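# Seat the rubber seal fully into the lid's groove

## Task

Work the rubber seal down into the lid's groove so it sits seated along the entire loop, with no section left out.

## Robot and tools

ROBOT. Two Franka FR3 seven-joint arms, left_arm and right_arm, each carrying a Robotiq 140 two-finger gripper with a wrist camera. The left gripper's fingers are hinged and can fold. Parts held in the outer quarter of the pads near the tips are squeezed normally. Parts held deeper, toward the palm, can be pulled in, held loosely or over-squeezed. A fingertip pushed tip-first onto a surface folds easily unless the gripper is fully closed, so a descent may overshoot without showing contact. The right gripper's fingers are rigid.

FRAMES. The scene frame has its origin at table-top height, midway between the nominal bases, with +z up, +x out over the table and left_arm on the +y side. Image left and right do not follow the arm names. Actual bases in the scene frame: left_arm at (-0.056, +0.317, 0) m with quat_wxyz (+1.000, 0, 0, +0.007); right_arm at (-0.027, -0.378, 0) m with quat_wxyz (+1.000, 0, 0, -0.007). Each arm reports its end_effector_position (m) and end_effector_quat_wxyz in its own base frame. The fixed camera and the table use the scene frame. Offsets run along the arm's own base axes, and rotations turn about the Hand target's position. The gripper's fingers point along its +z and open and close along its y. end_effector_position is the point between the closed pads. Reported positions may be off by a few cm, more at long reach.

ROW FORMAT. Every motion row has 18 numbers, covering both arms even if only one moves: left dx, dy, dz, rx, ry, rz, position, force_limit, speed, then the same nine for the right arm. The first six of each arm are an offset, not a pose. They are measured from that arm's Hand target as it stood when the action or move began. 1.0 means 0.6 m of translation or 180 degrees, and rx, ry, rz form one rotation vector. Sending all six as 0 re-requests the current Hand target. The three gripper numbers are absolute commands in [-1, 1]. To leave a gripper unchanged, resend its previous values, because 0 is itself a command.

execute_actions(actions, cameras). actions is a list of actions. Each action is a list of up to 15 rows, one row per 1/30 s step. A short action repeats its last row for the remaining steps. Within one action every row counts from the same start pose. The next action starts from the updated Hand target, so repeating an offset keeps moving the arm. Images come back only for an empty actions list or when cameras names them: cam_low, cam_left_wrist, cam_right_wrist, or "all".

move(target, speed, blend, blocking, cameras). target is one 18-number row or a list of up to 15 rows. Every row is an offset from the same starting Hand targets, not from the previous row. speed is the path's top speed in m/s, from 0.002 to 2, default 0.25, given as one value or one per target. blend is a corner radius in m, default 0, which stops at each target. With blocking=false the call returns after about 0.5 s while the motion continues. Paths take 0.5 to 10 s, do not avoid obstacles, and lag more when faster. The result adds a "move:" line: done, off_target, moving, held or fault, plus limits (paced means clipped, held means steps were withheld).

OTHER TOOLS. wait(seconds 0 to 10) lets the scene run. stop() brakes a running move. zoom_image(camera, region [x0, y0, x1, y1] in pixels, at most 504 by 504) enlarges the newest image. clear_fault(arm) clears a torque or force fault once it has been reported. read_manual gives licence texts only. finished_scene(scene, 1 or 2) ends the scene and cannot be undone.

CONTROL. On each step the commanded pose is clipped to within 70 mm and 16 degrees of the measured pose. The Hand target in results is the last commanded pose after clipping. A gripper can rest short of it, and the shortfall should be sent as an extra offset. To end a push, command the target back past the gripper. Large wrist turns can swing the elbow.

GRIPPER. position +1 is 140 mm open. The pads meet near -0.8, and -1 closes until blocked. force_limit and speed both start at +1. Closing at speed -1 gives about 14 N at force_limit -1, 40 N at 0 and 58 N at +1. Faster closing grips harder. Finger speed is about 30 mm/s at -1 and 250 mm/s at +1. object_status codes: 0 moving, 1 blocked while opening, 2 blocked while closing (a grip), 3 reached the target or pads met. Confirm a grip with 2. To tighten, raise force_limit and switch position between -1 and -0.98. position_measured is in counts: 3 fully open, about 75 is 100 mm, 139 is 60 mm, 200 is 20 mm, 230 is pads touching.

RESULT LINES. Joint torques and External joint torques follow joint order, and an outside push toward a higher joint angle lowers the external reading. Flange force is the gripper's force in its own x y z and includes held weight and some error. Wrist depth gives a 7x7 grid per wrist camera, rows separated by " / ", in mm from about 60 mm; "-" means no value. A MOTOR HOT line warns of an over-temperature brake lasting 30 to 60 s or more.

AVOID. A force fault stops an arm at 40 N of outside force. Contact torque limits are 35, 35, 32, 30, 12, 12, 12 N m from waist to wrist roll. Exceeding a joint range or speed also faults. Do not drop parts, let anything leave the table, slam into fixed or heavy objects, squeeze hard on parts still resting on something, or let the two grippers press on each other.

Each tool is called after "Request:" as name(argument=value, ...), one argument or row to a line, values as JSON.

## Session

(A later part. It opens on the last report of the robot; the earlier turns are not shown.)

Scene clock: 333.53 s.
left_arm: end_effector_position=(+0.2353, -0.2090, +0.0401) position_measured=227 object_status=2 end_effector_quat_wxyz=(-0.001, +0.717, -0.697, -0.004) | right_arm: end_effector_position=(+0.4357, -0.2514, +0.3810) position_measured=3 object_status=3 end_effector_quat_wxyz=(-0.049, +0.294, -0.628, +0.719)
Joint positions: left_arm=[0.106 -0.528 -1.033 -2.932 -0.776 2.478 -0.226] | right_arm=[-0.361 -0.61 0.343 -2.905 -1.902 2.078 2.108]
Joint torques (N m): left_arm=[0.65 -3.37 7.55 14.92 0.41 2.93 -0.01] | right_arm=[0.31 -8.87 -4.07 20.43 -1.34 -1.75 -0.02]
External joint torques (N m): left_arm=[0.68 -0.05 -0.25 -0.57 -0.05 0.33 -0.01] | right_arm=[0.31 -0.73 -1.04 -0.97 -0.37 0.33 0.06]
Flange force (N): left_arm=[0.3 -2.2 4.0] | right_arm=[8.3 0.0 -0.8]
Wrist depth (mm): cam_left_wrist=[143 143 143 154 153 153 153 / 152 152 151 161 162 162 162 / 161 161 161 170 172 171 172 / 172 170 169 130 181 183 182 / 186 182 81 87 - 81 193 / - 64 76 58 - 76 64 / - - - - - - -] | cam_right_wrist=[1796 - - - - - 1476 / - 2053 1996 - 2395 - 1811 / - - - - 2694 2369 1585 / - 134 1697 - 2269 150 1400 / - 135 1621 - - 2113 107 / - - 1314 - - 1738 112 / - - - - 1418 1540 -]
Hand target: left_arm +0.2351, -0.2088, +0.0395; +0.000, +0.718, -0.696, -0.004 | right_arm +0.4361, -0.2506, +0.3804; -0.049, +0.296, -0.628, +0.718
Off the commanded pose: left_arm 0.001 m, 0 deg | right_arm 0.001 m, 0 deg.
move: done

Request:
move(
  target=[
    [0,0,0.0283,0,0,0,-1,-0.7,-0.6,0,0,0,0,0,0,1,1,1],
    [0.0483,0.002,0.0283,0,0,0,-1,-0.7,-0.6,0,0,0,0,0,0,1,1,1],
    [0.0483,0.002,0.0153,0,0,0,-1,-0.7,-0.6,0,0,0,0,0,0,1,1,1],
  ],
  speed=[0.06,0.06,0.03],
  blend=[0.003,0.003,0],
)

Request:
move(
  target=[0,0,0,0,0,0,-0.62,-0.7,-0.6,0,0,0,0,0,0,1,1,1],
  speed=0.1,
)

Request:
move(
  target=[
    [0,0,0.05,0,0,0,-0.62,-0.7,-0.6,0,0,0,0,0,0,1,1,1],
    [0.09,0.01,0.088,0,0,-0.5,-1,-0.7,0,0,0,0,0,0,0,1,1,1],
  ],
  speed=[0.08,0.6],
  blend=[0.005,0],
  cameras=["cam_left_wrist"],
)

Scene clock: 335.50 s.
left_arm: end_effector_position=(+0.2612, -0.2080, +0.0486) position_measured=227 object_status=2 end_effector_quat_wxyz=(+0.003, +0.722, -0.692, -0.006) | right_arm: end_effector_position=(+0.4357, -0.2514, +0.3810) position_measured=3 object_status=3 end_effector_quat_wxyz=(-0.049, +0.294, -0.628, +0.719)
Joint positions: left_arm=[0.205 -0.487 -1.029 -2.873 -0.705 2.464 -0.218] | right_arm=[-0.361 -0.61 0.343 -2.905 -1.902 2.078 2.108]
Joint torques (N m): left_arm=[1.77 -4.2 7.05 16.08 0.81 4.01 0.36] | right_arm=[0.32 -8.9 -4.02 20.4 -1.34 -1.75 -0.06]
External joint torques (N m): left_arm=[1.81 0.1 -0.73 -0.26 0.35 1.44 0.35] | right_arm=[0.28 -0.75 -1.02 -1.07 -0.36 0.33 0.02]
Flange force (N): left_arm=[3.2 -11.0 13.3] | right_arm=[8.6 0.0 -1.1]
Wrist depth (mm): cam_left_wrist=[- 151 150 154 161 161 162 / 158 159 159 159 170 171 170 / 169 168 169 166 181 180 181 / 182 180 177 147 190 192 192 / 191 188 81 87 - 81 202 / - 64 76 58 - 76 64 / - - - - - - -] | cam_right_wrist=[- 2422 - 2156 2034 1551 1447 / - - - - 2073 - 1827 / - 2763 1811 2449 2536 2506 1633 / 1456 135 1658 - - 149 1391 / - 125 1597 - 1724 1942 107 / - - - - - 1633 - / - 1140 1232 1418 1752 1658 -]
Hand target: left_arm +0.2640, -0.2076, +0.0487; +0.000, +0.718, -0.696, -0.004 | right_arm +0.4361, -0.2506, +0.3804; -0.049, +0.296, -0.628, +0.718
Off the commanded pose: left_arm 0.003 m, 1 deg | right_arm 0.001 m, 0 deg.
move: done

Scene clock: 336.00 s.
left_arm: end_effector_position=(+0.2635, -0.2080, +0.0490) position_measured=208 object_status=3 end_effector_quat_wxyz=(+0.001, +0.722, -0.692, -0.004) | right_arm: end_effector_position=(+0.4357, -0.2514, +0.3810) position_measured=3 object_status=3 end_effector_quat_wxyz=(-0.049, +0.294, -0.628, +0.719)
Joint positions: left_arm=[0.207 -0.487 -1.03 -2.872 -0.705 2.471 -0.217] | right_arm=[-0.361 -0.61 0.343 -2.905 -1.902 2.078 2.108]
Joint velocities: left_arm=[0 0 0.002 -0.001 0.001 0.004 0] | right_arm=[within noise]
Joint torques (N m): left_arm=[1.07 -3.93 7.3 16.12 0.75 2.96 0.39] | right_arm=[0.34 -8.89 -4.03 20.34 -1.33 -1.75 -0.08]
External joint torques (N m): left_arm=[1.06 0.4 -0.54 -0.33 0.28 0.36 0.39] | right_arm=[0.32 -0.73 -1.01 -1.15 -0.35 0.35 0]
Flange force (N): left_arm=[1.7 -6.8 7.4] | right_arm=[8.7 0.1 -1.3]
Wrist depth (mm): cam_left_wrist=[- 152 152 155 162 162 161 / 160 160 160 159 171 171 170 / 169 169 169 170 181 180 180 / 183 180 180 172 152 193 192 / 193 189 87 87 - 82 203 / - 64 72 67 - 76 68 / - - - - - - -] | cam_right_wrist=[- - - 2156 - 1891 1456 / - - - - - - 1658 / - 1697 1978 - - 2369 1781 / - 135 1767 1891 - 150 1409 / - 125 - - 1697 2034 107 / - - - 1409 - 1671 112 / - 1275 - 1437 1400 1497 -]
Hand target: left_arm +0.2640, -0.2076, +0.0487; +0.000, +0.718, -0.696, -0.004 | right_arm +0.4361, -0.2506, +0.3804; -0.049, +0.296, -0.628, +0.718
Off the commanded pose: left_arm 0.001 m, 1 deg | right_arm 0.001 m, 0 deg.
move: done

Scene clock: 340.37 s.
left_arm: end_effector_position=(+0.3181, -0.2021, +0.1025) position_measured=233 object_status=3 end_effector_quat_wxyz=(+0.003, -0.021, +1.000, +0.002) | right_arm: end_effector_position=(+0.4357, -0.2514, +0.3810) position_measured=3 object_status=3 end_effector_quat_wxyz=(-0.049, +0.294, -0.628, +0.719)
Joint positions: left_arm=[-0.289 -0.344 -0.301 -2.762 -0.145 2.43 1.066] | right_arm=[-0.361 -0.61 0.343 -2.905 -1.902 2.078 2.108]
Joint torques (N m): left_arm=[0.72 -15.51 1.72 20.09 0.59 2.82 0.37] | right_arm=[0.31 -8.92 -4.06 20.35 -1.33 -1.74 0.01]
External joint torques (N m): left_arm=[0.73 0.7 -0.25 -0.89 0.09 0.31 0.37] | right_arm=[0.31 -0.79 -1.02 -1.07 -0.36 0.35 0.1]
Flange force (N): left_arm=[-1.1 1.1 3.9] | right_arm=[8.7 0.2 -1.1]
Wrist depth (mm): cam_left_wrist=[212 211 210 209 207 208 207 / 222 221 217 212 215 218 218 / 236 236 222 222 220 226 230 / 251 251 237 121 229 242 244 / 268 264 79 87 - 82 257 / - 64 75 - - 75 64 / - - - - - - -] | cam_right_wrist=[- - - 1597 - 1942 1331 / - - - - 2293 1842 1752 / - 1874 1891 3593 2729 2629 1551 / - 135 1796 2034 - 150 1400 / - 125 1738 - - 1874 107 / - - 1299 1507 - 1609 112 / - 1232 1218 1339 - 1476 -]
Hand target: left_arm +0.3180, -0.2016, +0.1015; +0.003, -0.016, +1.000, +0.003 | right_arm +0.4361, -0.2506, +0.3804; -0.049, +0.296, -0.628, +0.718
Off the commanded pose: left_arm 0.001 m, 1 deg | right_arm 0.001 m, 0 deg.
move: done; limits=paced
Images, in order (width x height): cam_left_wrist 672x504.

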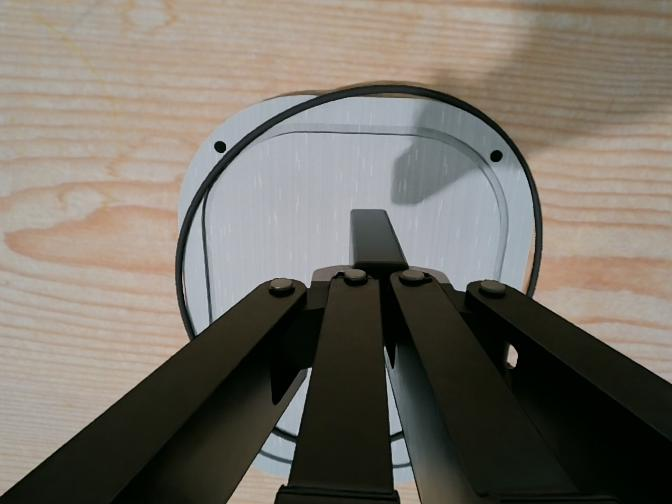

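Request:
move(
  target=[
    [-0.14,-0.0157,-0.0525,0,0,0,-1,-0.7,0,0,0,0,0,0,0,1,1,1],
    [-0.14,-0.0157,-0.0895,0,0,0,-1,-0.7,0,0,0,0,0,0,0,1,1,1],
    [-0.1008,-0.0142,-0.0895,0,0,0,-1,-0.7,0,0,0,0,0,0,0,1,1,1],
    [-0.1175,-0.0145,-0.07,0,0,0,-1,-0.7,0,0,0,0,0,0,0,1,1,1],
    [0.03,0.005,0,0,0,0,-1,-0.7,0,0,0,0,0,0,0,1,1,1],
  ],
  speed=[0.2,0.03,0.03,0.08,0.25],
  blend=[0.01,0,0,0.004,0],
  cameras=["cam_left_wrist"],
)

Scene clock: 345.10 s.
left_arm: end_effector_position=(+0.3368, -0.1995, +0.1023) position_measured=233 object_status=3 end_effector_quat_wxyz=(+0.005, -0.021, +1.000, +0.001) | right_arm: end_effector_position=(+0.4357, -0.2514, +0.3810) position_measured=3 object_status=3 end_effector_quat_wxyz=(-0.049, +0.294, -0.628, +0.719)
Joint positions: left_arm=[-0.255 -0.299 -0.299 -2.723 -0.125 2.439 1.081] | right_arm=[-0.361 -0.61 0.343 -2.905 -1.902 2.078 2.108]
Joint velocities: left_arm=[0 -0.001 0.001 0 0 -0.001 0.006] | right_arm=[within noise]
Joint torques (N m): left_arm=[0.66 -16.86 1.89 20.81 0.78 2.23 0.39] | right_arm=[0.3 -8.88 -4.08 20.32 -1.33 -1.75 -0.04]
External joint torques (N m): left_arm=[0.62 0.74 0.07 -0.01 0.27 -0.26 0.39] | right_arm=[0.36 -0.73 -1 -1.09 -0.36 0.36 0.04]
Flange force (N): left_arm=[-3.3 0.1 1.1] | right_arm=[8.5 0.1 -1.2]
Wrist depth (mm): cam_left_wrist=[212 211 210 208 208 206 206 / 223 222 214 211 211 216 217 / 237 236 222 221 219 225 230 / 252 250 231 131 232 243 243 / 270 265 79 87 - 82 257 / - 64 76 - - 75 64 / - - - - - - -] | cam_right_wrist=[- 2449 2073 - - 1781 1507 / 1874 - 2134 2200 2222 1978 1738 / - - - - - 2245 1447 / 1437 135 - 1811 - 1978 1299 / - 125 - 1437 1942 1942 107 / - 1373 1373 1562 1597 1671 112 / - 1178 - - - 1573 -]
Hand target: left_arm +0.3360, -0.1986, +0.1015; +0.003, -0.016, +1.000, +0.003 | right_arm +0.4361, -0.2506, +0.3804; -0.049, +0.296, -0.628, +0.718
Off the commanded pose: left_arm 0.001 m, 1 deg | right_arm 0.001 m, 0 deg.
move: done
Images, in order (width x height): cam_left_wrist 672x504.

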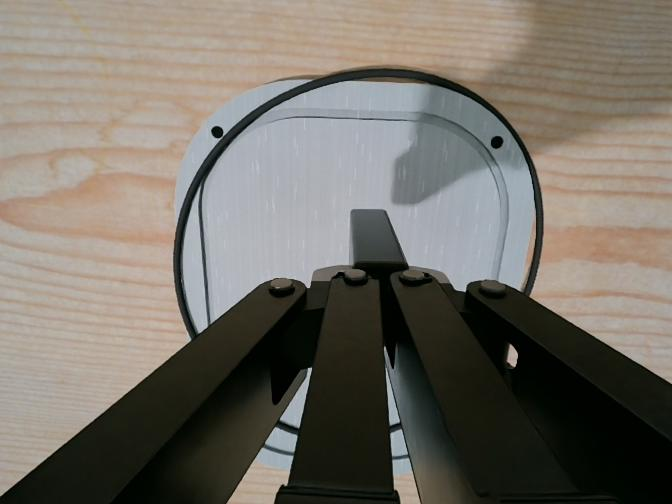

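Request:
move(
  target=[
    [0.2085,-0.0035,-0.0558,0,0,0,-1,-0.7,0,0,0,0,0,0,0,1,1,1],
    [0.2085,-0.0035,-0.0895,0,0,0,-1,-0.7,0,0,0,0,0,0,0,1,1,1],
    [0.295,-0.0002,-0.0888,0,0,0,-1,-0.7,0,0,0,0,0,0,0,1,1,1],
    [0.2785,-0.0005,-0.062,0,0,0,-1,-0.7,0,0,0,0,0,0,0,1,1,1],
    [0.015,0,0,0,0,0,-1,-0.7,0,0,0,0,0,0,0,1,1,1],
  ],
  speed=[0.25,0.03,0.03,0.08,0.25],
  blend=[0.01,0,0,0.004,0],
  cameras=["cam_left_wrist"],
)

Scene clock: 350.73 s.
left_arm: end_effector_position=(+0.3464, -0.1986, +0.1013) position_measured=233 object_status=3 end_effector_quat_wxyz=(+0.004, -0.015, +1.000, +0.003) | right_arm: end_effector_position=(+0.4357, -0.2514, +0.3810) position_measured=3 object_status=3 end_effector_quat_wxyz=(-0.049, +0.294, -0.628, +0.719)
Joint positions: left_arm=[-0.244 -0.269 -0.295 -2.697 -0.104 2.441 1.09] | right_arm=[-0.361 -0.61 0.343 -2.905 -1.902 2.078 2.108]
Joint velocities: left_arm=[0 -0.001 0 -0.001 -0.003 -0.003 0.001] | right_arm=[within noise]
Joint torques (N m): left_arm=[0.29 -19.23 1.83 20.02 0.18 2.23 0.14] | right_arm=[0.34 -8.89 -4.06 20.34 -1.34 -1.75 -0.07]
External joint torques (N m): left_arm=[0.4 -0.5 0.3 -0.92 -0.32 -0.29 0.14] | right_arm=[0.37 -0.74 -1 -1.11 -0.37 0.34 0.01]
Flange force (N): left_arm=[3.5 3.3 -1.6] | right_arm=[8.6 0.0 -1.3]
Wrist depth (mm): cam_left_wrist=[209 209 209 205 205 206 206 / 223 221 211 208 209 216 217 / 237 233 222 220 220 225 230 / 249 248 235 131 231 235 243 / 266 263 79 87 - 81 256 / - 64 76 - - 75 64 / - - - - - - -] | cam_right_wrist=[- 2343 - - - - 1409 / - 2597 2177 - 2449 3593 1697 / - 1684 2177 - 2343 2369 1684 / - 147 1697 - 2177 1858 1418 / - 125 - - - 1925 107 / - - - 1507 - 1633 112 / - - - 1322 - 1437 -]
Hand target: left_arm +0.3450, -0.1986, +0.1015; +0.003, -0.016, +1.000, +0.003 | right_arm +0.4361, -0.2506, +0.3804; -0.049, +0.296, -0.628, +0.718
Off the commanded pose: left_arm 0.001 m, 0 deg | right_arm 0.001 m, 0 deg.
move: done
Images, in order (width x height): cam_left_wrist 672x504.

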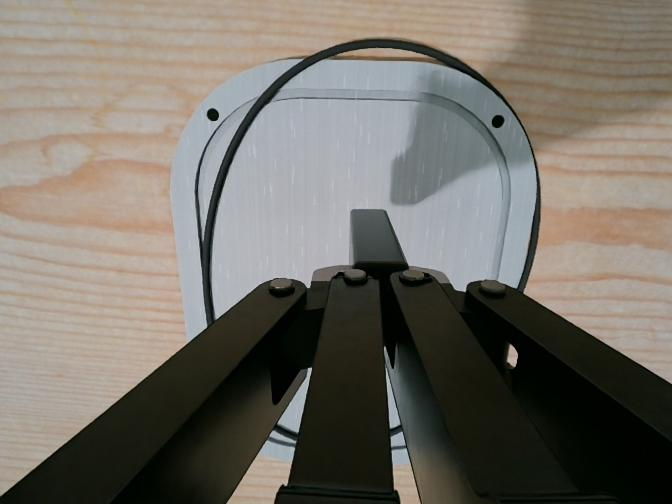

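Request:
execute_actions(
  actions=[],
  cameras=["cam_left_wrist", "cam_low"],
)

Scene clock: 351.50 s.
left_arm: end_effector_position=(+0.3461, -0.1986, +0.1013) position_measured=233 object_status=3 end_effector_quat_wxyz=(+0.004, -0.016, +1.000, +0.003) | right_arm: end_effector_position=(+0.4357, -0.2514, +0.3810) position_measured=3 object_status=3 end_effector_quat_wxyz=(-0.049, +0.294, -0.628, +0.719)
Joint positions: left_arm=[-0.244 -0.269 -0.295 -2.697 -0.105 2.441 1.09] | right_arm=[-0.361 -0.61 0.343 -2.905 -1.902 2.078 2.108]
Joint velocities: within noise
Joint torques (N m): left_arm=[0.29 -19.09 1.76 20.06 0.13 2.25 0.14] | right_arm=[0.31 -8.91 -4.06 20.39 -1.33 -1.74 -0.07]
External joint torques (N m): left_arm=[0.29 -0.33 0.12 -0.84 -0.37 -0.25 0.14] | right_arm=[0.33 -0.72 -1 -1.07 -0.36 0.36 0.02]
Flange force (N): left_arm=[3.1 2.6 -1.1] | right_arm=[8.5 0.0 -1.1]
Wrist depth (mm): cam_left_wrist=[210 209 208 206 206 206 206 / 221 220 210 208 210 214 216 / 234 235 222 220 219 224 229 / 250 249 235 131 230 238 245 / 266 264 79 87 - 81 258 / - 64 76 - - 75 64 / - - - - - - -] | cam_right_wrist=[- 2506 2015 - 2113 1874 1466 / - - 2156 2269 2422 2053 2293 / - - 1796 - 2536 2245 1645 / - 135 1585 1382 - 1996 1306 / - 125 - 1507 - 1891 107 / - - - - - 1609 112 / - - - - 1418 1456 -]
Hand target: left_arm +0.3450, -0.1986, +0.1015; +0.003, -0.016, +1.000, +0.003 | right_arm +0.4361, -0.2506, +0.3804; -0.049, +0.296, -0.628, +0.718
Tool commands: left_gripper/position=-1.0 left_gripper/force_limit=-0.7 left_gripper/speed=+0.0 right_gripper/position=+1.0 right_gripper/force_limit=+1.0 right_gripper/speed=+1.0
Off the commanded pose: left_arm 0.001 m, 0 deg | right_arm 0.001 m, 0 deg.
Images, in order (width x height): cam_low 672x504, cam_left_wrist 672x504.

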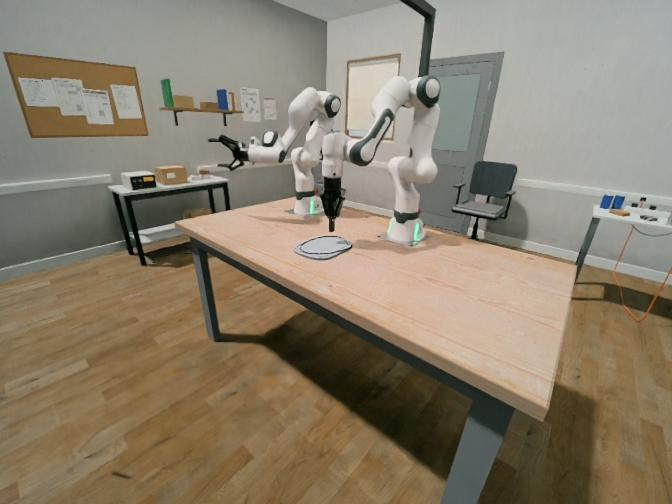

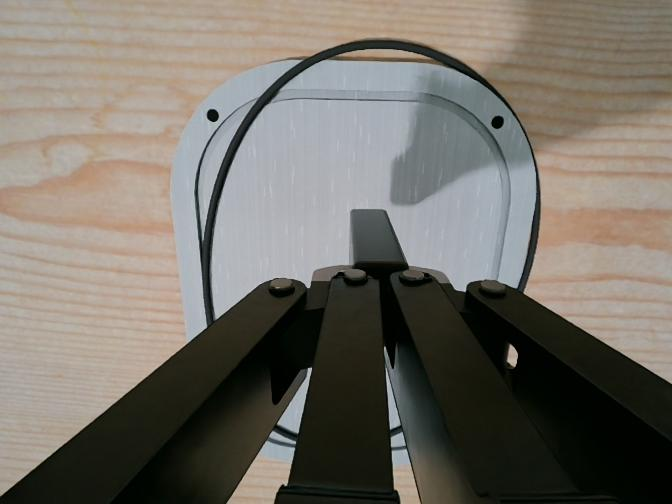

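Request:
move(
  target=[
    [-0.0223,0.1798,0,0,0,0,-1,-0.7,0,0,0,0,0,0,0,1,1,1],
    [-0.0223,0.1798,-0.0882,0,0,0,-1,-0.7,0,0,0,0,0,0,0,1,1,1],
    [-0.0210,0.1478,-0.0882,0,0,0,-1,-0.7,0,0,0,0,0,0,0,1,1,1],
    [0.1788,0.1557,-0.0882,0,0,0,-1,-0.7,0,0,0,0,0,0,0,1,1,1],
    [0.1778,0.1826,-0.0882,0,0,0,-1,-0.7,0,0,0,0,0,0,0,1,1,1],
    [0.1778,0.1826,0,0,0,0,-1,-0.7,0,0,0,0,0,0,0,1,1,1],
    [0,0,0,0,0,0,-1,-0.7,0,0,0,0,0,0,0,1,1,1],
  ],
  speed=[0.2,0.1,0.05,0.06,0.08,0.15,0.2],
  blend=[0.01,0.002,0.003,0.003,0.005,0.02,0],
  cameras=["cam_left_wrist"],
)

Scene clock: 358.80 s.
left_arm: end_effector_position=(+0.3460, -0.1989, +0.1013) position_measured=233 object_status=3 end_effector_quat_wxyz=(+0.004, -0.010, +1.000, +0.003) | right_arm: end_effector_position=(+0.4357, -0.2514, +0.3810) position_measured=3 object_status=3 end_effector_quat_wxyz=(-0.049, +0.294, -0.628, +0.719)
Joint positions: left_arm=[-0.255 -0.268 -0.285 -2.698 -0.102 2.441 1.099] | right_arm=[-0.361 -0.61 0.343 -2.905 -1.902 2.078 2.108]
Joint velocities: left_arm=[-0.001 -0.001 -0.001 -0.001 -0.001 0 -0.006] | right_arm=[within noise]
Joint torques (N m): left_arm=[1.13 -19.16 0.91 20.06 0.16 2.25 -0.2] | right_arm=[0.35 -8.86 -4.04 20.39 -1.33 -1.77 -0.06]
External joint torques (N m): left_arm=[1.05 -0.45 -0.74 -0.79 -0.34 -0.24 -0.21] | right_arm=[0.36 -0.62 -0.98 -1.08 -0.35 0.33 0.02]
Flange force (N): left_arm=[2.9 1.1 -0.7] | right_arm=[8.0 0.2 -1.0]
Wrist depth (mm): cam_left_wrist=[210 209 209 206 205 206 205 / 222 221 212 208 208 214 216 / 236 232 222 220 221 223 228 / 251 249 233 131 230 238 244 / 266 261 79 87 - 82 257 / - 64 76 - - 75 64 / - - - - - - -] | cam_right_wrist=[- - - - - 1497 1437 / - - - - - 1796 1752 / 1633 - - - - 2478 1684 / 1529 135 - - - 1874 1447 / - 125 - - - 1942 107 / - - - - 1781 1573 - / - - - - 1621 1529 -]
Hand target: left_arm +0.3450, -0.1986, +0.1015; +0.003, -0.016, +1.000, +0.003 | right_arm +0.4361, -0.2506, +0.3804; -0.049, +0.296, -0.628, +0.718
Off the commanded pose: left_arm 0.001 m, 1 deg | right_arm 0.001 m, 0 deg.
move: done
Images, in order (width x height): cam_left_wrist 672x504.

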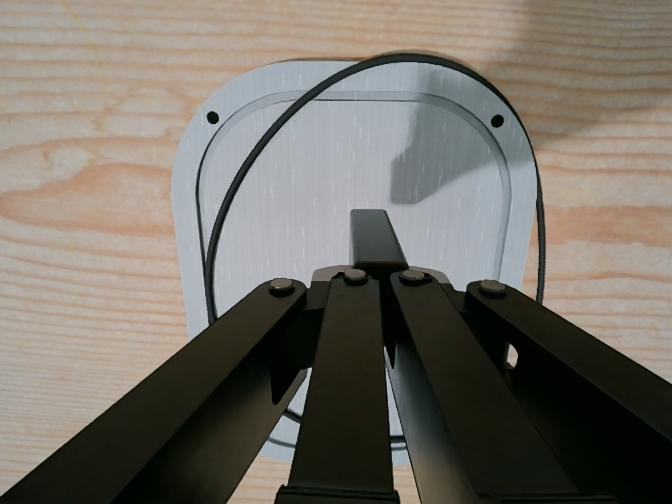

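Request:
move(
  target=[0.15,0,0,0,0,0,-1,-0.7,0,0,0,0,0,0,0,1,1,1],
  speed=0.25,
  cameras=["cam_left_wrist"],
)

Scene clock: 360.60 s.
left_arm: end_effector_position=(+0.4356, -0.2002, +0.1026) position_measured=233 object_status=3 end_effector_quat_wxyz=(+0.005, -0.020, +1.000, +0.000) | right_arm: end_effector_position=(+0.4357, -0.2514, +0.3810) position_measured=3 object_status=3 end_effector_quat_wxyz=(-0.049, +0.294, -0.628, +0.719)
Joint positions: left_arm=[-0.183 -0.036 -0.251 -2.447 -0.006 2.42 1.102] | right_arm=[-0.361 -0.61 0.343 -2.905 -1.902 2.078 2.108]
Joint velocities: left_arm=[0.001 0 -0.001 0.001 0.001 -0.005 -0.001] | right_arm=[0.003 -0.001 -0.001 0 0 0.003 -0.001]
Joint torques (N m): left_arm=[0.71 -26.18 0.09 21.25 0.79 2.22 0.35] | right_arm=[0.31 -8.88 -4.04 20.41 -1.34 -1.75 -0.02]
External joint torques (N m): left_arm=[0.75 1.18 -0.1 -0.13 0.27 -0.29 0.35] | right_arm=[0.31 -0.67 -0.99 -1.02 -0.36 0.34 0.06]
Flange force (N): left_arm=[-3.4 -0.2 1.8] | right_arm=[8.1 0.2 -0.8]
Wrist depth (mm): cam_left_wrist=[212 211 199 198 197 195 206 / 224 222 210 209 208 207 217 / 237 236 223 222 221 225 229 / 252 250 235 118 232 235 245 / 271 264 79 87 - 82 257 / - 64 76 - - 75 64 / - - - - - - -] | cam_right_wrist=[- - - 1908 - 1842 1456 / 1609 2200 2369 - - - 1978 / - - 2073 - 2293 2293 1645 / - 135 1466 - 2269 1842 1382 / - 125 1456 - - 1891 107 / - 1165 1322 - 1507 1562 112 / - 1159 1418 - - 1456 -]
Hand target: left_arm +0.4350, -0.1986, +0.1015; +0.003, -0.016, +1.000, +0.003 | right_arm +0.4361, -0.2506, +0.3804; -0.049, +0.296, -0.628, +0.718
Off the commanded pose: left_arm 0.002 m, 1 deg | right_arm 0.001 m, 0 deg.
move: done
Images, in order (width x height): cam_left_wrist 672x504.

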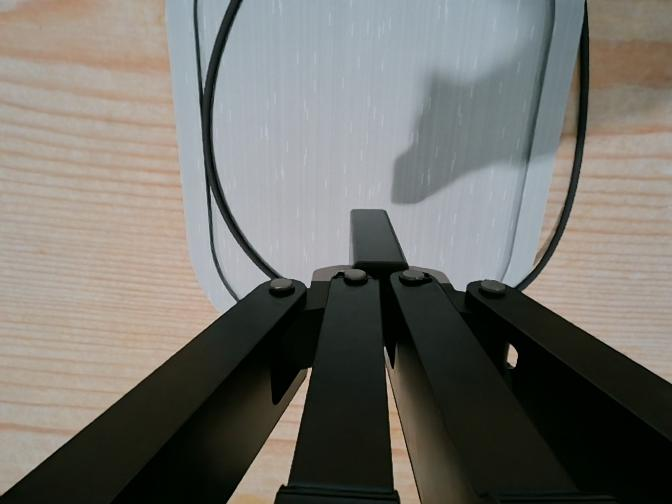

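Request:
zoom_image(
  camera="cam_left_wrist",
  region=[160, 0, 300, 300],
)

Scaled by 1.680 from the camera's 672x504 image, which has a finer 960x720 frame.

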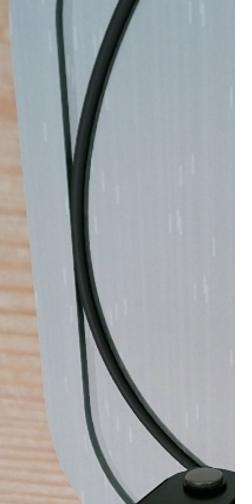

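Request:
move(
  target=[
    [-0.0508,-0.1487,-0.0767,0,0,0,-1,-0.7,0,0,0,0,0,0,0,1,1,1],
    [-0.0508,-0.1487,-0.0922,0,0,0,-1,-0.7,0,0,0,0,0,0,0,1,1,1],
  ],
  speed=[0.2,0.02],
  blend=[0.003,0],
)

Request:
move(
  target=[
    [0,0,0.0155,0,0,0,-1,-0.7,0,0,0,0,0,0,0,1,1,1],
    [0.0150,0.0006,0.0155,0,0,0,-1,-0.7,0,0,0,0,0,0,0,1,1,1],
    [0.0150,0.0006,0,0,0,0,-1,-0.7,0,0,0,0,0,0,0,1,1,1],
  ],
  speed=[0.06,0.08,0.02],
  blend=[0.003,0.003,0],
)

Request:
move(
  target=[
    [0,0,0.0155,0,0,0,-1,-0.7,0,0,0,0,0,0,0,1,1,1],
    [-0.0300,-0.0012,0.0155,0,0,0,-1,-0.7,0,0,0,0,0,0,0,1,1,1],
    [-0.0300,-0.0012,0,0,0,0,-1,-0.7,0,0,0,0,0,0,0,1,1,1],
  ],
  speed=[0.06,0.08,0.02],
  blend=[0.003,0.003,0],
)

Scene clock: 364.10 s.
left_arm: end_effector_position=(+0.4027, -0.2886, +0.0485) position_measured=233 object_status=3 end_effector_quat_wxyz=(+0.001, -0.012, +1.000, +0.003) | right_arm: end_effector_position=(+0.4357, -0.2514, +0.3810) position_measured=3 object_status=3 end_effector_quat_wxyz=(-0.049, +0.294, -0.628, +0.719)
Joint positions: left_arm=[-0.306 0.133 -0.314 -2.41 0.083 2.533 0.862] | right_arm=[-0.361 -0.61 0.343 -2.905 -1.902 2.078 2.108]
Joint velocities: left_arm=[-0.001 -0.001 0 0 0.001 0 -0.004] | right_arm=[within noise]
Joint torques (N m): left_arm=[1.25 -26.72 0.5 19.03 1 3.83 -0.32] | right_arm=[0.38 -8.85 -4.08 20.4 -1.34 -1.76 -0.04]
External joint torques (N m): left_arm=[1.37 4.16 1.72 -0.67 0.56 1.34 -0.32] | right_arm=[0.4 -0.7 -1.04 -0.99 -0.37 0.34 0.04]
Flange force (N): left_arm=[-7.4 -3.1 14.9] | right_arm=[8.2 0.0 -1.0]
Wrist depth (mm): cam_left_wrist=[161 161 162 159 150 149 149 / 171 170 170 166 160 160 157 / 181 180 180 177 167 167 167 / 192 192 191 147 175 177 176 / 204 201 79 87 - 82 188 / - 64 76 - - 75 64 / - - - - - - -] | cam_right_wrist=[2293 2395 2134 2053 1925 1942 1418 / 1942 - - 2395 1891 2073 1781 / 1724 1487 2053 - - 2222 1645 / - 135 1781 - - 150 1400 / - 126 1487 2506 - 2053 107 / - - 1275 - - 1633 112 / - - 1111 - - 1487 -]
Hand target: left_arm +0.4046, -0.2879, +0.0461; +0.003, -0.016, +1.000, +0.003 | right_arm +0.4361, -0.2506, +0.3804; -0.049, +0.296, -0.628, +0.718
Off the commanded pose: left_arm 0.003 m, 0 deg | right_arm 0.001 m, 0 deg.
move: done

Scene clock: 365.23 s.
left_arm: end_effector_position=(+0.4134, -0.2901, +0.0487) position_measured=233 object_status=3 end_effector_quat_wxyz=(+0.004, -0.015, +1.000, +0.001) | right_arm: end_effector_position=(+0.4357, -0.2514, +0.3810) position_measured=3 object_status=3 end_effector_quat_wxyz=(-0.049, +0.294, -0.628, +0.719)
Joint positions: left_arm=[-0.302 0.152 -0.307 -2.384 0.09 2.533 0.862] | right_arm=[-0.361 -0.61 0.343 -2.905 -1.902 2.078 2.108]
Joint torques (N m): left_arm=[1.44 -29.38 -0.16 18.65 0.94 2.68 -0.08] | right_arm=[0.37 -8.9 -4.07 20.39 -1.36 -1.76 -0.08]
External joint torques (N m): left_arm=[1.67 2.62 1.33 -1.39 0.5 0.13 -0.08] | right_arm=[0.34 -0.74 -1.05 -1.08 -0.38 0.33 0.01]
Flange force (N): left_arm=[-3.2 0.9 7.7] | right_arm=[8.7 0.0 -1.1]
Wrist depth (mm): cam_left_wrist=[162 162 161 159 150 149 149 / 171 170 170 167 157 156 157 / 181 181 181 178 168 169 166 / 193 193 192 131 176 177 176 / 206 202 79 87 - 81 187 / - 64 76 - - 75 64 / - - - - - - -] | cam_right_wrist=[1996 - - - 1633 1609 1466 / - - - - 2269 2913 1752 / - - - 2293 - 2506 1633 / - 135 1781 - 2369 2093 1373 / - 125 1373 - 1978 1891 107 / - 1147 1518 1796 - 1684 112 / - 1218 1204 1391 1261 1518 -]
Hand target: left_arm +0.4136, -0.2875, +0.0461; +0.003, -0.016, +1.000, +0.003 | right_arm +0.4361, -0.2506, +0.3804; -0.049, +0.296, -0.628, +0.718
Off the commanded pose: left_arm 0.004 m, 0 deg | right_arm 0.001 m, 0 deg.
move: off_target (left_arm)

Scene clock: 366.43 s.
left_arm: end_effector_position=(+0.3963, -0.2882, +0.0506) position_measured=233 object_status=3 end_effector_quat_wxyz=(+0.003, -0.014, +1.000, +0.003) | right_arm: end_effector_position=(+0.4357, -0.2514, +0.3810) position_measured=3 object_status=3 end_effector_quat_wxyz=(-0.049, +0.294, -0.628, +0.719)
Joint positions: left_arm=[-0.309 0.112 -0.318 -2.432 0.076 2.539 0.854] | right_arm=[-0.361 -0.61 0.343 -2.905 -1.902 2.078 2.108]
Joint velocities: left_arm=[0 -0.001 0 -0.001 -0.002 0 -0.005] | right_arm=[within noise]
Joint torques (N m): left_arm=[0.6 -24.98 -0.52 18.05 0.85 4.04 -0.22] | right_arm=[0.33 -8.91 -4.05 20.43 -1.35 -1.75 -0.04]
External joint torques (N m): left_arm=[0.55 5.09 0.37 -1.61 0.42 1.54 -0.22] | right_arm=[0.33 -0.71 -1.01 -1.1 -0.37 0.35 0.04]
Flange force (N): left_arm=[-5.2 -3.9 17.5] | right_arm=[8.5 0.2 -1.0]
Wrist depth (mm): cam_left_wrist=[164 163 162 161 152 151 150 / 173 173 171 168 158 160 159 / 182 183 182 178 170 171 170 / 194 193 193 147 178 179 178 / 206 204 79 87 - 81 190 / - 64 75 - - 75 64 / - - - - - - -] | cam_right_wrist=[2073 - - 1781 1925 1960 1427 / - - - - 2015 2422 1671 / - - 1996 - - 2222 1597 / - 135 1796 - 1724 149 1373 / - 125 - - 2134 1942 107 / - - - 1466 - 1658 - / - 1171 1239 1418 - 1466 -]
Hand target: left_arm +0.3956, -0.2882, +0.0461; +0.003, -0.016, +1.000, +0.003 | right_arm +0.4361, -0.2506, +0.3804; -0.049, +0.296, -0.628, +0.718
Off the commanded pose: left_arm 0.005 m, 0 deg | right_arm 0.001 m, 0 deg.
move: off_target (left_arm)

Request:
move(
  target=[0.0,-0.0067,0,0,0,0,-1,-0.7,0,0,0,0,0,0,0,1,1,1],
  speed=0.02,
)

Scene clock: 367.37 s.
left_arm: end_effector_position=(+0.3971, -0.2932, +0.0514) position_measured=233 object_status=3 end_effector_quat_wxyz=(+0.005, -0.014, +1.000, +0.001) | right_arm: end_effector_position=(+0.4357, -0.2514, +0.3810) position_measured=3 object_status=3 end_effector_quat_wxyz=(-0.049, +0.294, -0.628, +0.719)
Joint positions: left_arm=[-0.316 0.117 -0.318 -2.424 0.079 2.54 0.846] | right_arm=[-0.361 -0.61 0.343 -2.905 -1.902 2.078 2.108]
Joint velocities: left_arm=[-0.004 0.001 0 0.001 0 0.002 -0.006] | right_arm=[within noise]
Joint torques (N m): left_arm=[1.32 -24.7 -0.07 18.06 0.9 3.42 -0.28] | right_arm=[0.31 -8.9 -4.05 20.41 -1.34 -1.76 -0.07]
External joint torques (N m): left_arm=[1.05 5.71 0.66 -1.67 0.48 0.91 -0.28] | right_arm=[0.29 -0.69 -1.03 -1.09 -0.36 0.34 0.01]
Flange force (N): left_arm=[-7.1 -4.6 17.5] | right_arm=[8.4 0.1 -1.0]
Wrist depth (mm): cam_left_wrist=[165 164 163 163 152 151 151 / 174 173 172 168 160 160 159 / 183 183 182 180 169 171 169 / 196 195 195 131 178 179 179 / 209 205 79 87 - 82 191 / - 64 76 - - 75 64 / - - - - - - -] | cam_right_wrist=[2156 - - - 2053 - 1456 / - 1978 - - 2318 1996 1796 / - - - - 2318 2293 1711 / - 134 1529 - - 1842 117 / - 135 - - - 1811 107 / - 1283 - - - 1684 112 / - - 1246 - - 1518 -]
Hand target: left_arm +0.3956, -0.2922, +0.0461; +0.003, -0.016, +1.000, +0.003 | right_arm +0.4361, -0.2506, +0.3804; -0.049, +0.296, -0.628, +0.718
Off the commanded pose: left_arm 0.006 m, 0 deg | right_arm 0.001 m, 0 deg.
move: off_target (left_arm)

Request:
move(
  target=[
    [0,0.0067,0.025,0,0,0,-1,-0.7,0,0,0,0,0,0,0,1,1,1],
    [0.0657,0.0887,0.0923,0,0,0,-1,-0.7,0,0,0,0,0,0,0,1,1,1],
  ],
  speed=[0.08,0.25],
  blend=[0.01,0],
  cameras=["cam_left_wrist"],
)

Request:
zoom_image(
  camera="cam_left_wrist",
  region=[180, 0, 380, 260],
)

Scene clock: 369.40 s.
left_arm: end_effector_position=(+0.4351, -0.2396, +0.1014) position_measured=233 object_status=3 end_effector_quat_wxyz=(+0.004, -0.018, +1.000, +0.003) | right_arm: end_effector_position=(+0.4357, -0.2514, +0.3810) position_measured=3 object_status=3 end_effector_quat_wxyz=(-0.049, +0.294, -0.628, +0.719)
Joint positions: left_arm=[-0.24 0.017 -0.268 -2.386 0.022 2.406 1.012] | right_arm=[-0.361 -0.61 0.343 -2.905 -1.902 2.078 2.108]
Joint velocities: left_arm=[0.001 0.001 -0.002 0 0 0 0.009] | right_arm=[within noise]
Joint torques (N m): left_arm=[0.89 -28.5 -0.24 21.38 0.15 2.25 0.28] | right_arm=[0.34 -8.85 -4.06 20.4 -1.33 -1.75 -0.02]
External joint torques (N m): left_arm=[0.91 0.48 -0.11 0.01 -0.36 -0.23 0.28] | right_arm=[0.35 -0.71 -1.01 -1.05 -0.36 0.35 0.06]
Flange force (N): left_arm=[-1.5 0.7 -0.1] | right_arm=[8.3 0.1 -1.0]
Wrist depth (mm): cam_left_wrist=[210 209 206 196 194 196 197 / 220 221 217 210 206 206 214 / 234 234 233 220 219 219 225 / 249 248 246 131 231 227 242 / 266 261 79 87 - 81 256 / - 64 76 - - 75 64 / - - - - - - -] | cam_right_wrist=[- - - 2566 - 2269 1409 / - - 2245 - 2293 2134 1752 / - - - - 2506 2369 1585 / - 136 1658 1796 - 150 1427 / - 135 1507 1671 - 1874 107 / - 1400 1487 - - 1645 112 / - - - - 1476 1487 -]
Hand target: left_arm +0.4350, -0.2390, +0.1015; +0.003, -0.016, +1.000, +0.003 | right_arm +0.4361, -0.2506, +0.3804; -0.049, +0.296, -0.628, +0.718
Off the commanded pose: left_arm 0.001 m, 0 deg | right_arm 0.001 m, 0 deg.
move: done; blend cut to 0.0077 m at target 1
Images, in order (width x height): cam_left_wrist 672x504.

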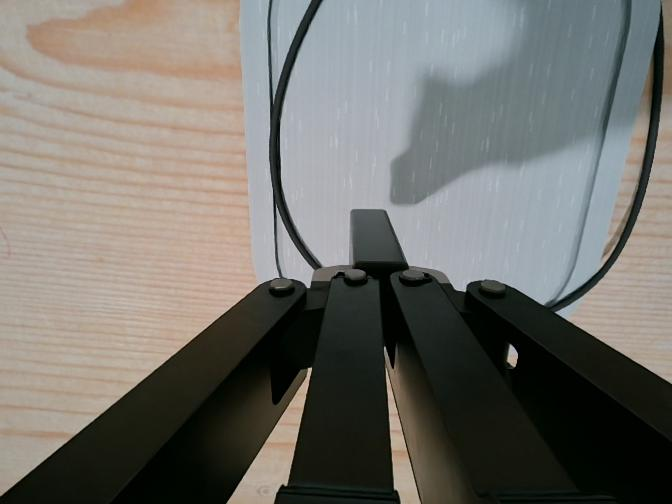

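Scaled by 1.938 from the camera's 672x504 image, which has a finer 960x720 frame.

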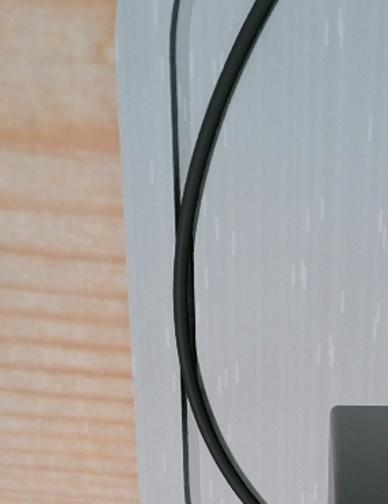

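Request:
move(
  target=[
    [-0.2712,0.2107,0,0,0,0,-1,-0.7,0,0,0,0,0,0,0,1,1,1],
    [-0.2712,0.2107,-0.0885,0,0,0,-1,-0.7,0,0,0,0,0,0,0,1,1,1],
    [-0.2308,0.1733,-0.0885,0,0,0,-1,-0.7,0,0,0,0,0,0,0,1,1,1],
    [-0.2553,0.1960,-0.0885,0,0,0,-1,-0.7,0,0,0,0,0,0,0,1,1,1],
    [-0.2553,0.1960,0,0,0,0,-1,-0.7,0,0,0,0,0,0,0,1,1,1],
    [-0.15,0.0673,0,0,0,0,-1,-0.7,0,0,0,0,0,0,0,1,1,1],
  ],
  speed=[0.25,0.1,0.05,0.08,0.15,0.2],
  blend=[0.01,0.002,0,0.005,0.02,0],
  cameras=["cam_left_wrist"],
)

Scene clock: 374.80 s.
left_arm: end_effector_position=(+0.3449, -0.1991, +0.1022) position_measured=233 object_status=3 end_effector_quat_wxyz=(+0.003, -0.013, +1.000, +0.001) | right_arm: end_effector_position=(+0.4357, -0.2514, +0.3810) position_measured=3 object_status=3 end_effector_quat_wxyz=(-0.049, +0.294, -0.628, +0.719)
Joint positions: left_arm=[-0.28 -0.272 -0.258 -2.7 -0.098 2.439 1.09] | right_arm=[-0.361 -0.61 0.343 -2.905 -1.902 2.078 2.108]
Joint velocities: left_arm=[0 0 0 -0.001 -0.001 0 -0.006] | right_arm=[within noise]
Joint torques (N m): left_arm=[1.1 -17.94 0.76 20.81 0.62 2.54 -0.26] | right_arm=[0.33 -8.9 -4.06 20.38 -1.33 -1.75 -0.09]
External joint torques (N m): left_arm=[1.09 0.87 -0.68 -0.08 0.12 0.05 -0.26] | right_arm=[0.33 -0.74 -1.03 -1.04 -0.35 0.35 -0.01]
Flange force (N): left_arm=[-3.0 -2.1 3.0] | right_arm=[8.5 -0.1 -1.1]
Wrist depth (mm): cam_left_wrist=[212 211 210 208 206 208 206 / 224 222 212 209 209 216 217 / 237 236 223 221 217 225 229 / 252 250 236 130 229 244 243 / 269 263 79 87 - 81 257 / - 64 76 - - 75 64 / - - - - - - -] | cam_right_wrist=[- - 1960 2053 2015 - 1400 / - - 2694 2073 2222 2449 1767 / - - 2034 - - 2269 1671 / - 134 1796 1960 - 1874 1373 / - 125 - - - 2293 107 / - 1246 1409 1518 - 1609 112 / - - - - - 1418 -]
Hand target: left_arm +0.3450, -0.1986, +0.1015; +0.003, -0.016, +1.000, +0.003 | right_arm +0.4361, -0.2506, +0.3804; -0.049, +0.296, -0.628, +0.718
Off the commanded pose: left_arm 0.001 m, 0 deg | right_arm 0.001 m, 0 deg.
move: done
Images, in order (width x height): cam_left_wrist 672x504.

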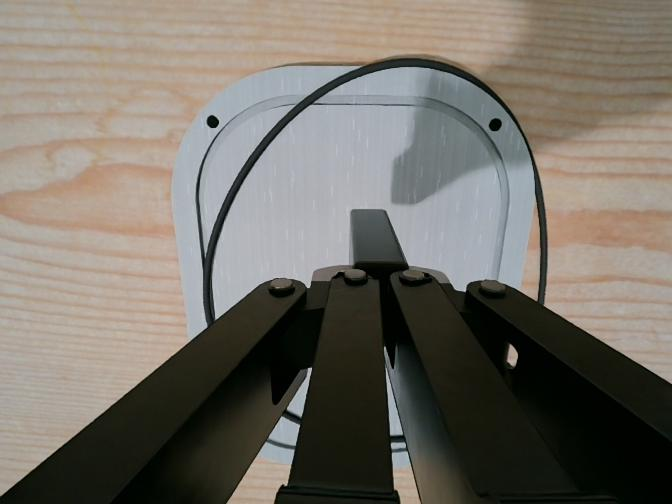

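Request:
move(
  target=[0.1583,0.07,0,0,0,0,-1,-0.7,0,0,0,0,0,0,0,1,1,1],
  speed=0.25,
  cameras=["cam_left_wrist"],
)

Scene clock: 377.87 s.
left_arm: end_effector_position=(+0.4405, -0.1581, +0.1026) position_measured=233 object_status=3 end_effector_quat_wxyz=(+0.005, -0.021, +1.000, +0.001) | right_arm: end_effector_position=(+0.4357, -0.2514, +0.3810) position_measured=3 object_status=3 end_effector_quat_wxyz=(-0.049, +0.294, -0.628, +0.719)
Joint positions: left_arm=[-0.179 -0.067 -0.169 -2.484 -0.01 2.427 1.189] | right_arm=[-0.361 -0.61 0.343 -2.905 -1.902 2.078 2.108]
Joint velocities: left_arm=[0 0 -0.002 0.001 0.001 0 0.008] | right_arm=[within noise]
Joint torques (N m): left_arm=[0.68 -25.3 0.28 21.18 0.77 2.27 0.24] | right_arm=[0.35 -8.86 -4.11 20.4 -1.34 -1.75 -0.03]
External joint torques (N m): left_arm=[0.75 1.22 0.09 -0.09 0.25 -0.24 0.24] | right_arm=[0.37 -0.68 -1.06 -1.12 -0.36 0.35 0.05]
Flange force (N): left_arm=[-3.6 0.0 2.0] | right_arm=[8.5 0.2 -1.0]
Wrist depth (mm): cam_left_wrist=[210 199 200 198 197 207 206 / 225 212 211 209 207 219 218 / 236 224 223 221 220 230 231 / 252 242 237 131 230 247 245 / 270 265 79 87 - 81 255 / - 64 76 - - 75 64 / - - - - - - -] | cam_right_wrist=[- 2395 - 1978 1925 2015 1551 / - - - - 2093 - 1858 / - - 1942 2269 2113 2318 1400 / - 135 1671 2073 2200 2015 1400 / - 135 - - 2395 1908 107 / - - - - - 1645 112 / - - - 1518 - 1507 -]
Hand target: left_arm +0.4400, -0.1566, +0.1015; +0.003, -0.016, +1.000, +0.003 | right_arm +0.4361, -0.2506, +0.3804; -0.049, +0.296, -0.628, +0.718
Off the commanded pose: left_arm 0.002 m, 1 deg | right_arm 0.001 m, 0 deg.
move: done
Images, in order (width x height): cam_left_wrist 672x504.

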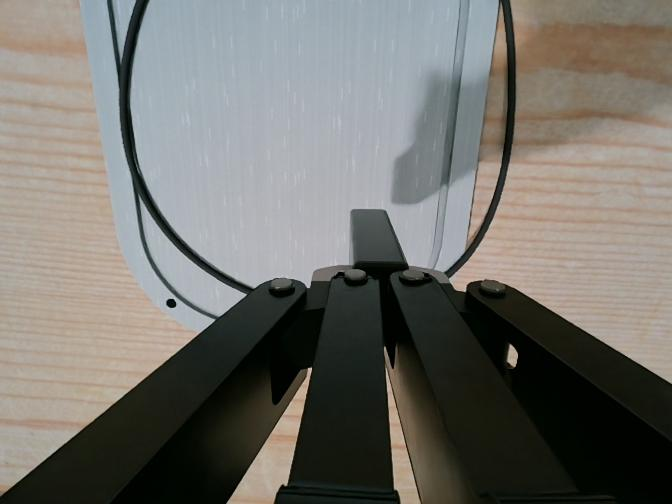

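Request:
move(
  target=[
    [-0.0877,0.124,-0.0367,0,0,0,-0.5,-0.7,0,0,0,0,0,0,0,1,1,1],
    [-0.0877,0.124,-0.1033,0,0,0,-0.5,-0.7,0,0,0,0,0,0,0,1,1,1],
    [-0.0877,0.124,-0.1033,0,0,0,-1,-0.7,-0.6,0,0,0,0,0,0,1,1,1],
  ],
  speed=[0.15,0.05,0.05],
  blend=[0,0,0],
  cameras=["cam_left_wrist"],
)

Scene clock: 381.90 s.
left_arm: end_effector_position=(+0.3876, -0.0830, +0.0406) position_measured=232 object_status=0 end_effector_quat_wxyz=(+0.003, -0.018, +1.000, +0.002) | right_arm: end_effector_position=(+0.4357, -0.2514, +0.3810) position_measured=3 object_status=3 end_effector_quat_wxyz=(-0.049, +0.294, -0.628, +0.719)
Joint positions: left_arm=[-0.148 -0.102 -0.068 -2.742 -0.005 2.645 1.324] | right_arm=[-0.361 -0.61 0.343 -2.905 -1.902 2.078 2.108]
Joint torques (N m): left_arm=[0.67 -21.31 -0.11 17.49 0.61 2.82 0.09] | right_arm=[0.32 -8.9 -4.05 20.4 -1.34 -1.76 -0.01]
External joint torques (N m): left_arm=[0.64 1.08 -0.21 -0.63 0.24 0.34 0.09] | right_arm=[0.34 -0.73 -1 -1.07 -0.36 0.34 0.07]
Flange force (N): left_arm=[-1.0 0.5 4.7] | right_arm=[8.4 0.2 -1.1]
Wrist depth (mm): cam_left_wrist=[145 145 144 152 153 152 152 / 153 153 151 159 161 161 160 / 162 162 163 168 170 171 169 / 172 172 169 121 180 182 180 / 184 181 79 87 - 82 190 / - 64 76 - - 75 64 / - - - - - - -] | cam_right_wrist=[- - 1925 2113 2034 1752 1427 / 1858 - 2536 - - - 1767 / 1711 1842 - - - 2799 1497 / 1518 135 - 1891 - 151 1400 / - 136 - 1738 1724 1891 107 / - 1314 - 1437 - 1551 - / - 1078 - - - 1456 -]
Hand target: left_arm +0.3873, -0.0822, +0.0395; +0.003, -0.016, +1.000, +0.003 | right_arm +0.4361, -0.2506, +0.3804; -0.049, +0.296, -0.628, +0.718
Off the commanded pose: left_arm 0.001 m, 0 deg | right_arm 0.001 m, 0 deg.
move: done
Images, in order (width x height): cam_left_wrist 672x504.

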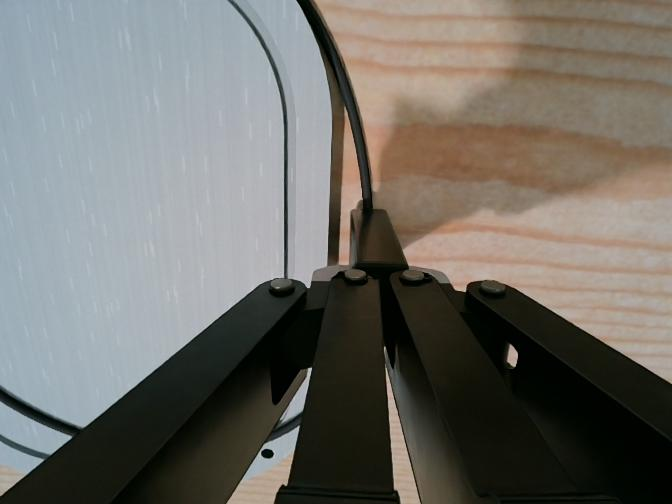

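Request:
move(
  target=[
    [0,0,0.0342,0,0,0,-1,-0.7,-0.6,0,0,0,0,0,0,1,1,1],
    [0.032,-0.0487,0.0342,0,0,0,-1,-0.7,-0.6,0,0,0,0,0,0,1,1,1],
    [0.032,-0.0487,0.0167,0,0,0,-1,-0.7,-0.6,0,0,0,0,0,0,1,1,1],
  ],
  speed=[0.06,0.06,0.05],
  blend=[0.003,0.005,0],
  cameras=["cam_left_wrist"],
)

Scene clock: 383.97 s.
left_arm: end_effector_position=(+0.4063, -0.1112, +0.0503) position_measured=232 object_status=3 end_effector_quat_wxyz=(+0.002, -0.014, +1.000, +0.002) | right_arm: end_effector_position=(+0.4357, -0.2514, +0.3810) position_measured=3 object_status=3 end_effector_quat_wxyz=(-0.049, +0.294, -0.628, +0.719)
Joint positions: left_arm=[-0.167 -0.065 -0.103 -2.659 -0.005 2.598 1.276] | right_arm=[-0.361 -0.61 0.343 -2.905 -1.902 2.078 2.108]
Joint velocities: left_arm=[0 0 0 0.001 0 0.002 -0.007] | right_arm=[within noise]
Joint torques (N m): left_arm=[0.73 -23.25 -0.47 18.38 0.71 2.74 -0.21] | right_arm=[0.32 -8.92 -4.05 20.36 -1.35 -1.76 -0.09]
External joint torques (N m): left_arm=[0.7 1.16 -0.62 -0.44 0.31 0.26 -0.21] | right_arm=[0.3 -0.77 -1.04 -1.03 -0.38 0.33 0]
Flange force (N): left_arm=[-1.6 -1.0 4.5] | right_arm=[8.7 -0.1 -1.0]
Wrist depth (mm): cam_left_wrist=[153 153 153 152 160 161 161 / 163 162 160 160 169 171 169 / 173 172 170 170 179 181 178 / 183 182 181 147 189 191 190 / 195 192 79 87 - 82 200 / - 64 76 - - 75 64 / - - - - - - -] | cam_right_wrist=[- - - - 2093 1925 1391 / - - 2113 - 2177 2269 1633 / - - 1996 2536 - 2318 1597 / - 135 1671 2113 - 1811 1409 / - 125 - - 1551 2053 107 / - - 1373 - - 1562 112 / - - - - - 1551 -]
Hand target: left_arm +0.4065, -0.1115, +0.0496; +0.003, -0.016, +1.000, +0.003 | right_arm +0.4361, -0.2506, +0.3804; -0.049, +0.296, -0.628, +0.718
Off the commanded pose: left_arm 0.001 m, 0 deg | right_arm 0.001 m, 0 deg.
move: done
Images, in order (width x height): cam_left_wrist 672x504.

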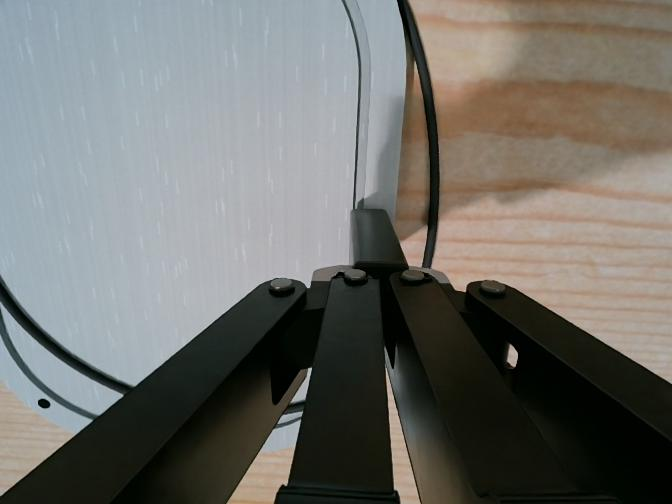

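Request:
zoom_image(
  camera="cam_left_wrist",
  region=[340, 0, 540, 280],
)

Scaled by 1.800 from the camera's 672x504 image, which has a finer 960x720 frame.

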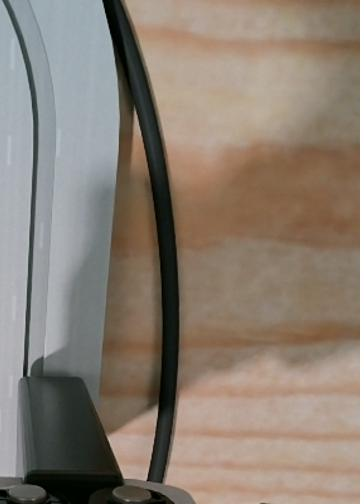

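Request:
move(
  target=[
    [0,0,0.034,0,0,0,-0.5,-0.7,0,0,0,0,0,0,0,1,1,1],
    [-0.0318,0.0488,0.034,0,0,0,-0.5,-0.7,0,0,0,0,0,0,0,1,1,1],
    [-0.0318,0.0488,-0.0235,0,0,0,-0.5,-0.7,0,0,0,0,0,0,0,1,1,1],
    [-0.0318,0.0488,-0.0235,0,0,0,-1,-0.7,-0.6,0,0,0,0,0,0,1,1,1],
  ],
  speed=[0.1,0.15,0.05,0.05],
  blend=[0,0,0,0],
)

Request:
wait(
  seconds=1.0,
  cameras=["cam_left_wrist"],
)

Scene clock: 388.53 s.
left_arm: end_effector_position=(+0.3875, -0.0829, +0.0364) position_measured=226 object_status=2 end_effector_quat_wxyz=(+0.003, -0.018, +1.000, +0.002) | right_arm: end_effector_position=(+0.4357, -0.2514, +0.3810) position_measured=3 object_status=3 end_effector_quat_wxyz=(-0.049, +0.294, -0.628, +0.719)
Joint positions: left_arm=[-0.152 -0.089 -0.062 -2.743 -0.002 2.659 1.321] | right_arm=[-0.361 -0.61 0.343 -2.905 -1.902 2.078 2.108]
Joint torques (N m): left_arm=[0.71 -21.54 -0.18 17.39 0.59 2.83 0.17] | right_arm=[0.29 -8.91 -4.03 20.37 -1.34 -1.76 -0.08]
External joint torques (N m): left_arm=[0.65 1.16 -0.29 -0.54 0.22 0.33 0.17] | right_arm=[0.28 -0.81 -1 -0.99 -0.37 0.32 0.01]
Flange force (N): left_arm=[-1.4 0.5 4.9] | right_arm=[8.6 -0.2 -1.1]
Wrist depth (mm): cam_left_wrist=[141 141 140 148 150 149 148 / 149 149 148 155 158 157 156 / 158 158 156 162 167 167 166 / 168 168 166 131 175 176 176 / - 176 81 87 - 81 185 / - 64 77 58 - 76 64 / - - - - - - -] | cam_right_wrist=[- - - - - 1476 1551 / 1858 1978 3036 - 1925 2177 1827 / - - 1874 - 1978 2343 1908 / 1476 146 2134 1996 - 1925 1339 / - 126 1427 - 1842 1942 107 / - 1140 - - 1658 1724 - / - - - - - 1447 -]
Hand target: left_arm +0.3875, -0.0822, +0.0355; +0.003, -0.016, +1.000, +0.003 | right_arm +0.4361, -0.2506, +0.3804; -0.049, +0.296, -0.628, +0.718
Off the commanded pose: left_arm 0.001 m, 0 deg | right_arm 0.001 m, 0 deg.
move: done

Scene clock: 389.53 s.
left_arm: end_effector_position=(+0.3875, -0.0829, +0.0364) position_measured=226 object_status=2 end_effector_quat_wxyz=(+0.003, -0.018, +1.000, +0.002) | right_arm: end_effector_position=(+0.4357, -0.2514, +0.3810) position_measured=3 object_status=3 end_effector_quat_wxyz=(-0.049, +0.294, -0.628, +0.719)
Joint positions: left_arm=[-0.152 -0.089 -0.062 -2.743 -0.002 2.659 1.321] | right_arm=[-0.361 -0.61 0.343 -2.905 -1.902 2.078 2.108]
Joint torques (N m): left_arm=[0.66 -21.54 -0.17 17.39 0.58 2.83 0.15] | right_arm=[0.31 -8.91 -4.08 20.38 -1.35 -1.76 -0.05]
External joint torques (N m): left_arm=[0.72 1.01 -0.16 -0.43 0.21 0.36 0.15] | right_arm=[0.34 -0.79 -1.02 -1.04 -0.38 0.34 0.04]
Flange force (N): left_arm=[-1.4 0.7 4.5] | right_arm=[8.7 0.0 -1.1]
Wrist depth (mm): cam_left_wrist=[141 141 140 147 150 149 148 / 150 149 148 155 158 157 156 / 158 158 157 162 167 166 166 / 168 167 166 131 175 176 176 / 180 177 81 87 - 82 186 / - 64 77 58 - 76 64 / - - - - - - -] | cam_right_wrist=[- - 2536 - - 2053 1466 / 1960 2134 - - 2177 1811 1858 / - 2177 - - 1978 2566 1645 / - 135 1621 - - 150 1409 / - 125 2073 1671 1925 2034 107 / - - - - - 1711 112 / - 1123 1218 - - 1487 -]
Hand target: left_arm +0.3875, -0.0822, +0.0355; +0.003, -0.016, +1.000, +0.003 | right_arm +0.4361, -0.2506, +0.3804; -0.049, +0.296, -0.628, +0.718
Tool commands: left_gripper/position=-1.0 left_gripper/force_limit=-0.7 left_gripper/speed=-0.6 right_gripper/position=+1.0 right_gripper/force_limit=+1.0 right_gripper/speed=+1.0
Off the commanded pose: left_arm 0.001 m, 0 deg | right_arm 0.001 m, 0 deg.
wait: 1.00 s; at rest by 0.17 s
Images, in order (width x height): cam_left_wrist 672x504.

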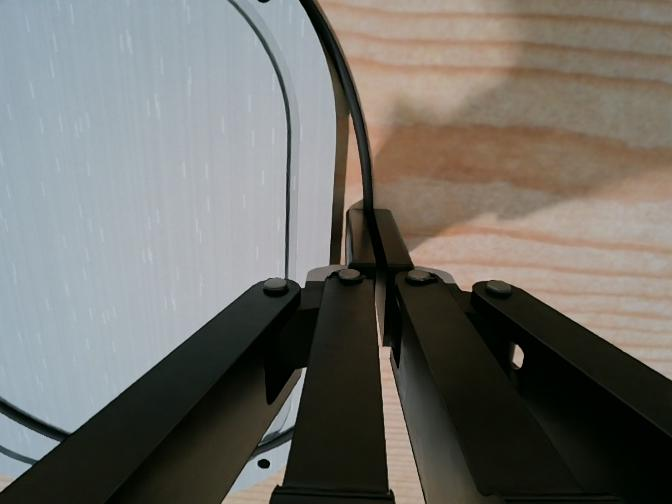

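Request:
move(
  target=[
    [0,0,0.0408,0,0,0,-1,-0.7,-0.6,0,0,0,0,0,0,1,1,1],
    [0.0148,-0.0695,0.0408,0,0,0,-1,-0.7,-0.6,0,0,0,0,0,0,1,1,1],
    [0.0148,-0.0695,0.0233,0,0,0,-1,-0.7,-0.6,0,0,0,0,0,0,1,1,1],
  ],
  speed=[0.05,0.05,0.04],
  blend=[0.003,0.005,0],
  cameras=["cam_left_wrist"],
)

Scene clock: 392.57 s.
left_arm: end_effector_position=(+0.3964, -0.1237, +0.0504) position_measured=226 object_status=2 end_effector_quat_wxyz=(+0.003, -0.014, +1.000, +0.002) | right_arm: end_effector_position=(+0.4357, -0.2514, +0.3810) position_measured=3 object_status=3 end_effector_quat_wxyz=(-0.049, +0.294, -0.628, +0.719)
Joint positions: left_arm=[-0.186 -0.081 -0.122 -2.678 -0.009 2.602 1.244] | right_arm=[-0.361 -0.61 0.343 -2.905 -1.902 2.078 2.108]
Joint velocities: left_arm=[-0.001 0 -0.002 0 0 0.001 -0.004] | right_arm=[within noise]
Joint torques (N m): left_arm=[0.72 -22.62 -0.44 18.3 0.45 2.8 -0.3] | right_arm=[0.32 -8.83 -4.05 20.38 -1.34 -1.77 -0.06]
External joint torques (N m): left_arm=[0.63 1.2 -0.7 -0.51 0.05 0.31 -0.3] | right_arm=[0.32 -0.73 -1.03 -0.99 -0.36 0.32 0.03]
Flange force (N): left_arm=[-1.2 -1.4 4.8] | right_arm=[8.3 0.0 -0.9]
Wrist depth (mm): cam_left_wrist=[152 153 153 152 155 161 161 / 163 162 160 160 167 171 170 / 172 171 171 168 176 180 179 / 183 180 177 131 187 191 190 / 193 191 81 87 - 81 201 / - 64 77 58 - 76 64 / - - - - - - -] | cam_right_wrist=[- 2200 - 2073 1551 - 1456 / 2566 1796 2343 2369 2093 - 1724 / - 1796 2093 - - 2343 1645 / 1456 135 1684 1942 1978 150 1400 / - 126 1551 1671 1891 1942 107 / - - 1437 1165 - 1684 112 / - - 1291 1322 1391 1437 -]
Hand target: left_arm +0.3963, -0.1239, +0.0494; +0.003, -0.016, +1.000, +0.003 | right_arm +0.4361, -0.2506, +0.3804; -0.049, +0.296, -0.628, +0.718
Off the commanded pose: left_arm 0.001 m, 0 deg | right_arm 0.001 m, 0 deg.
move: done
Images, in order (width x height): cam_left_wrist 672x504.

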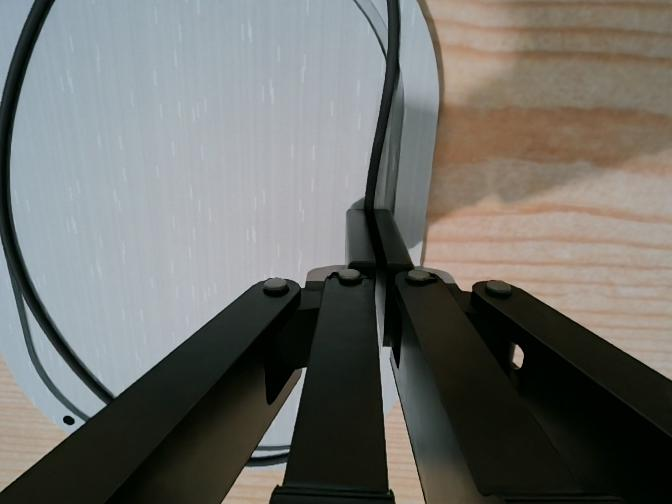

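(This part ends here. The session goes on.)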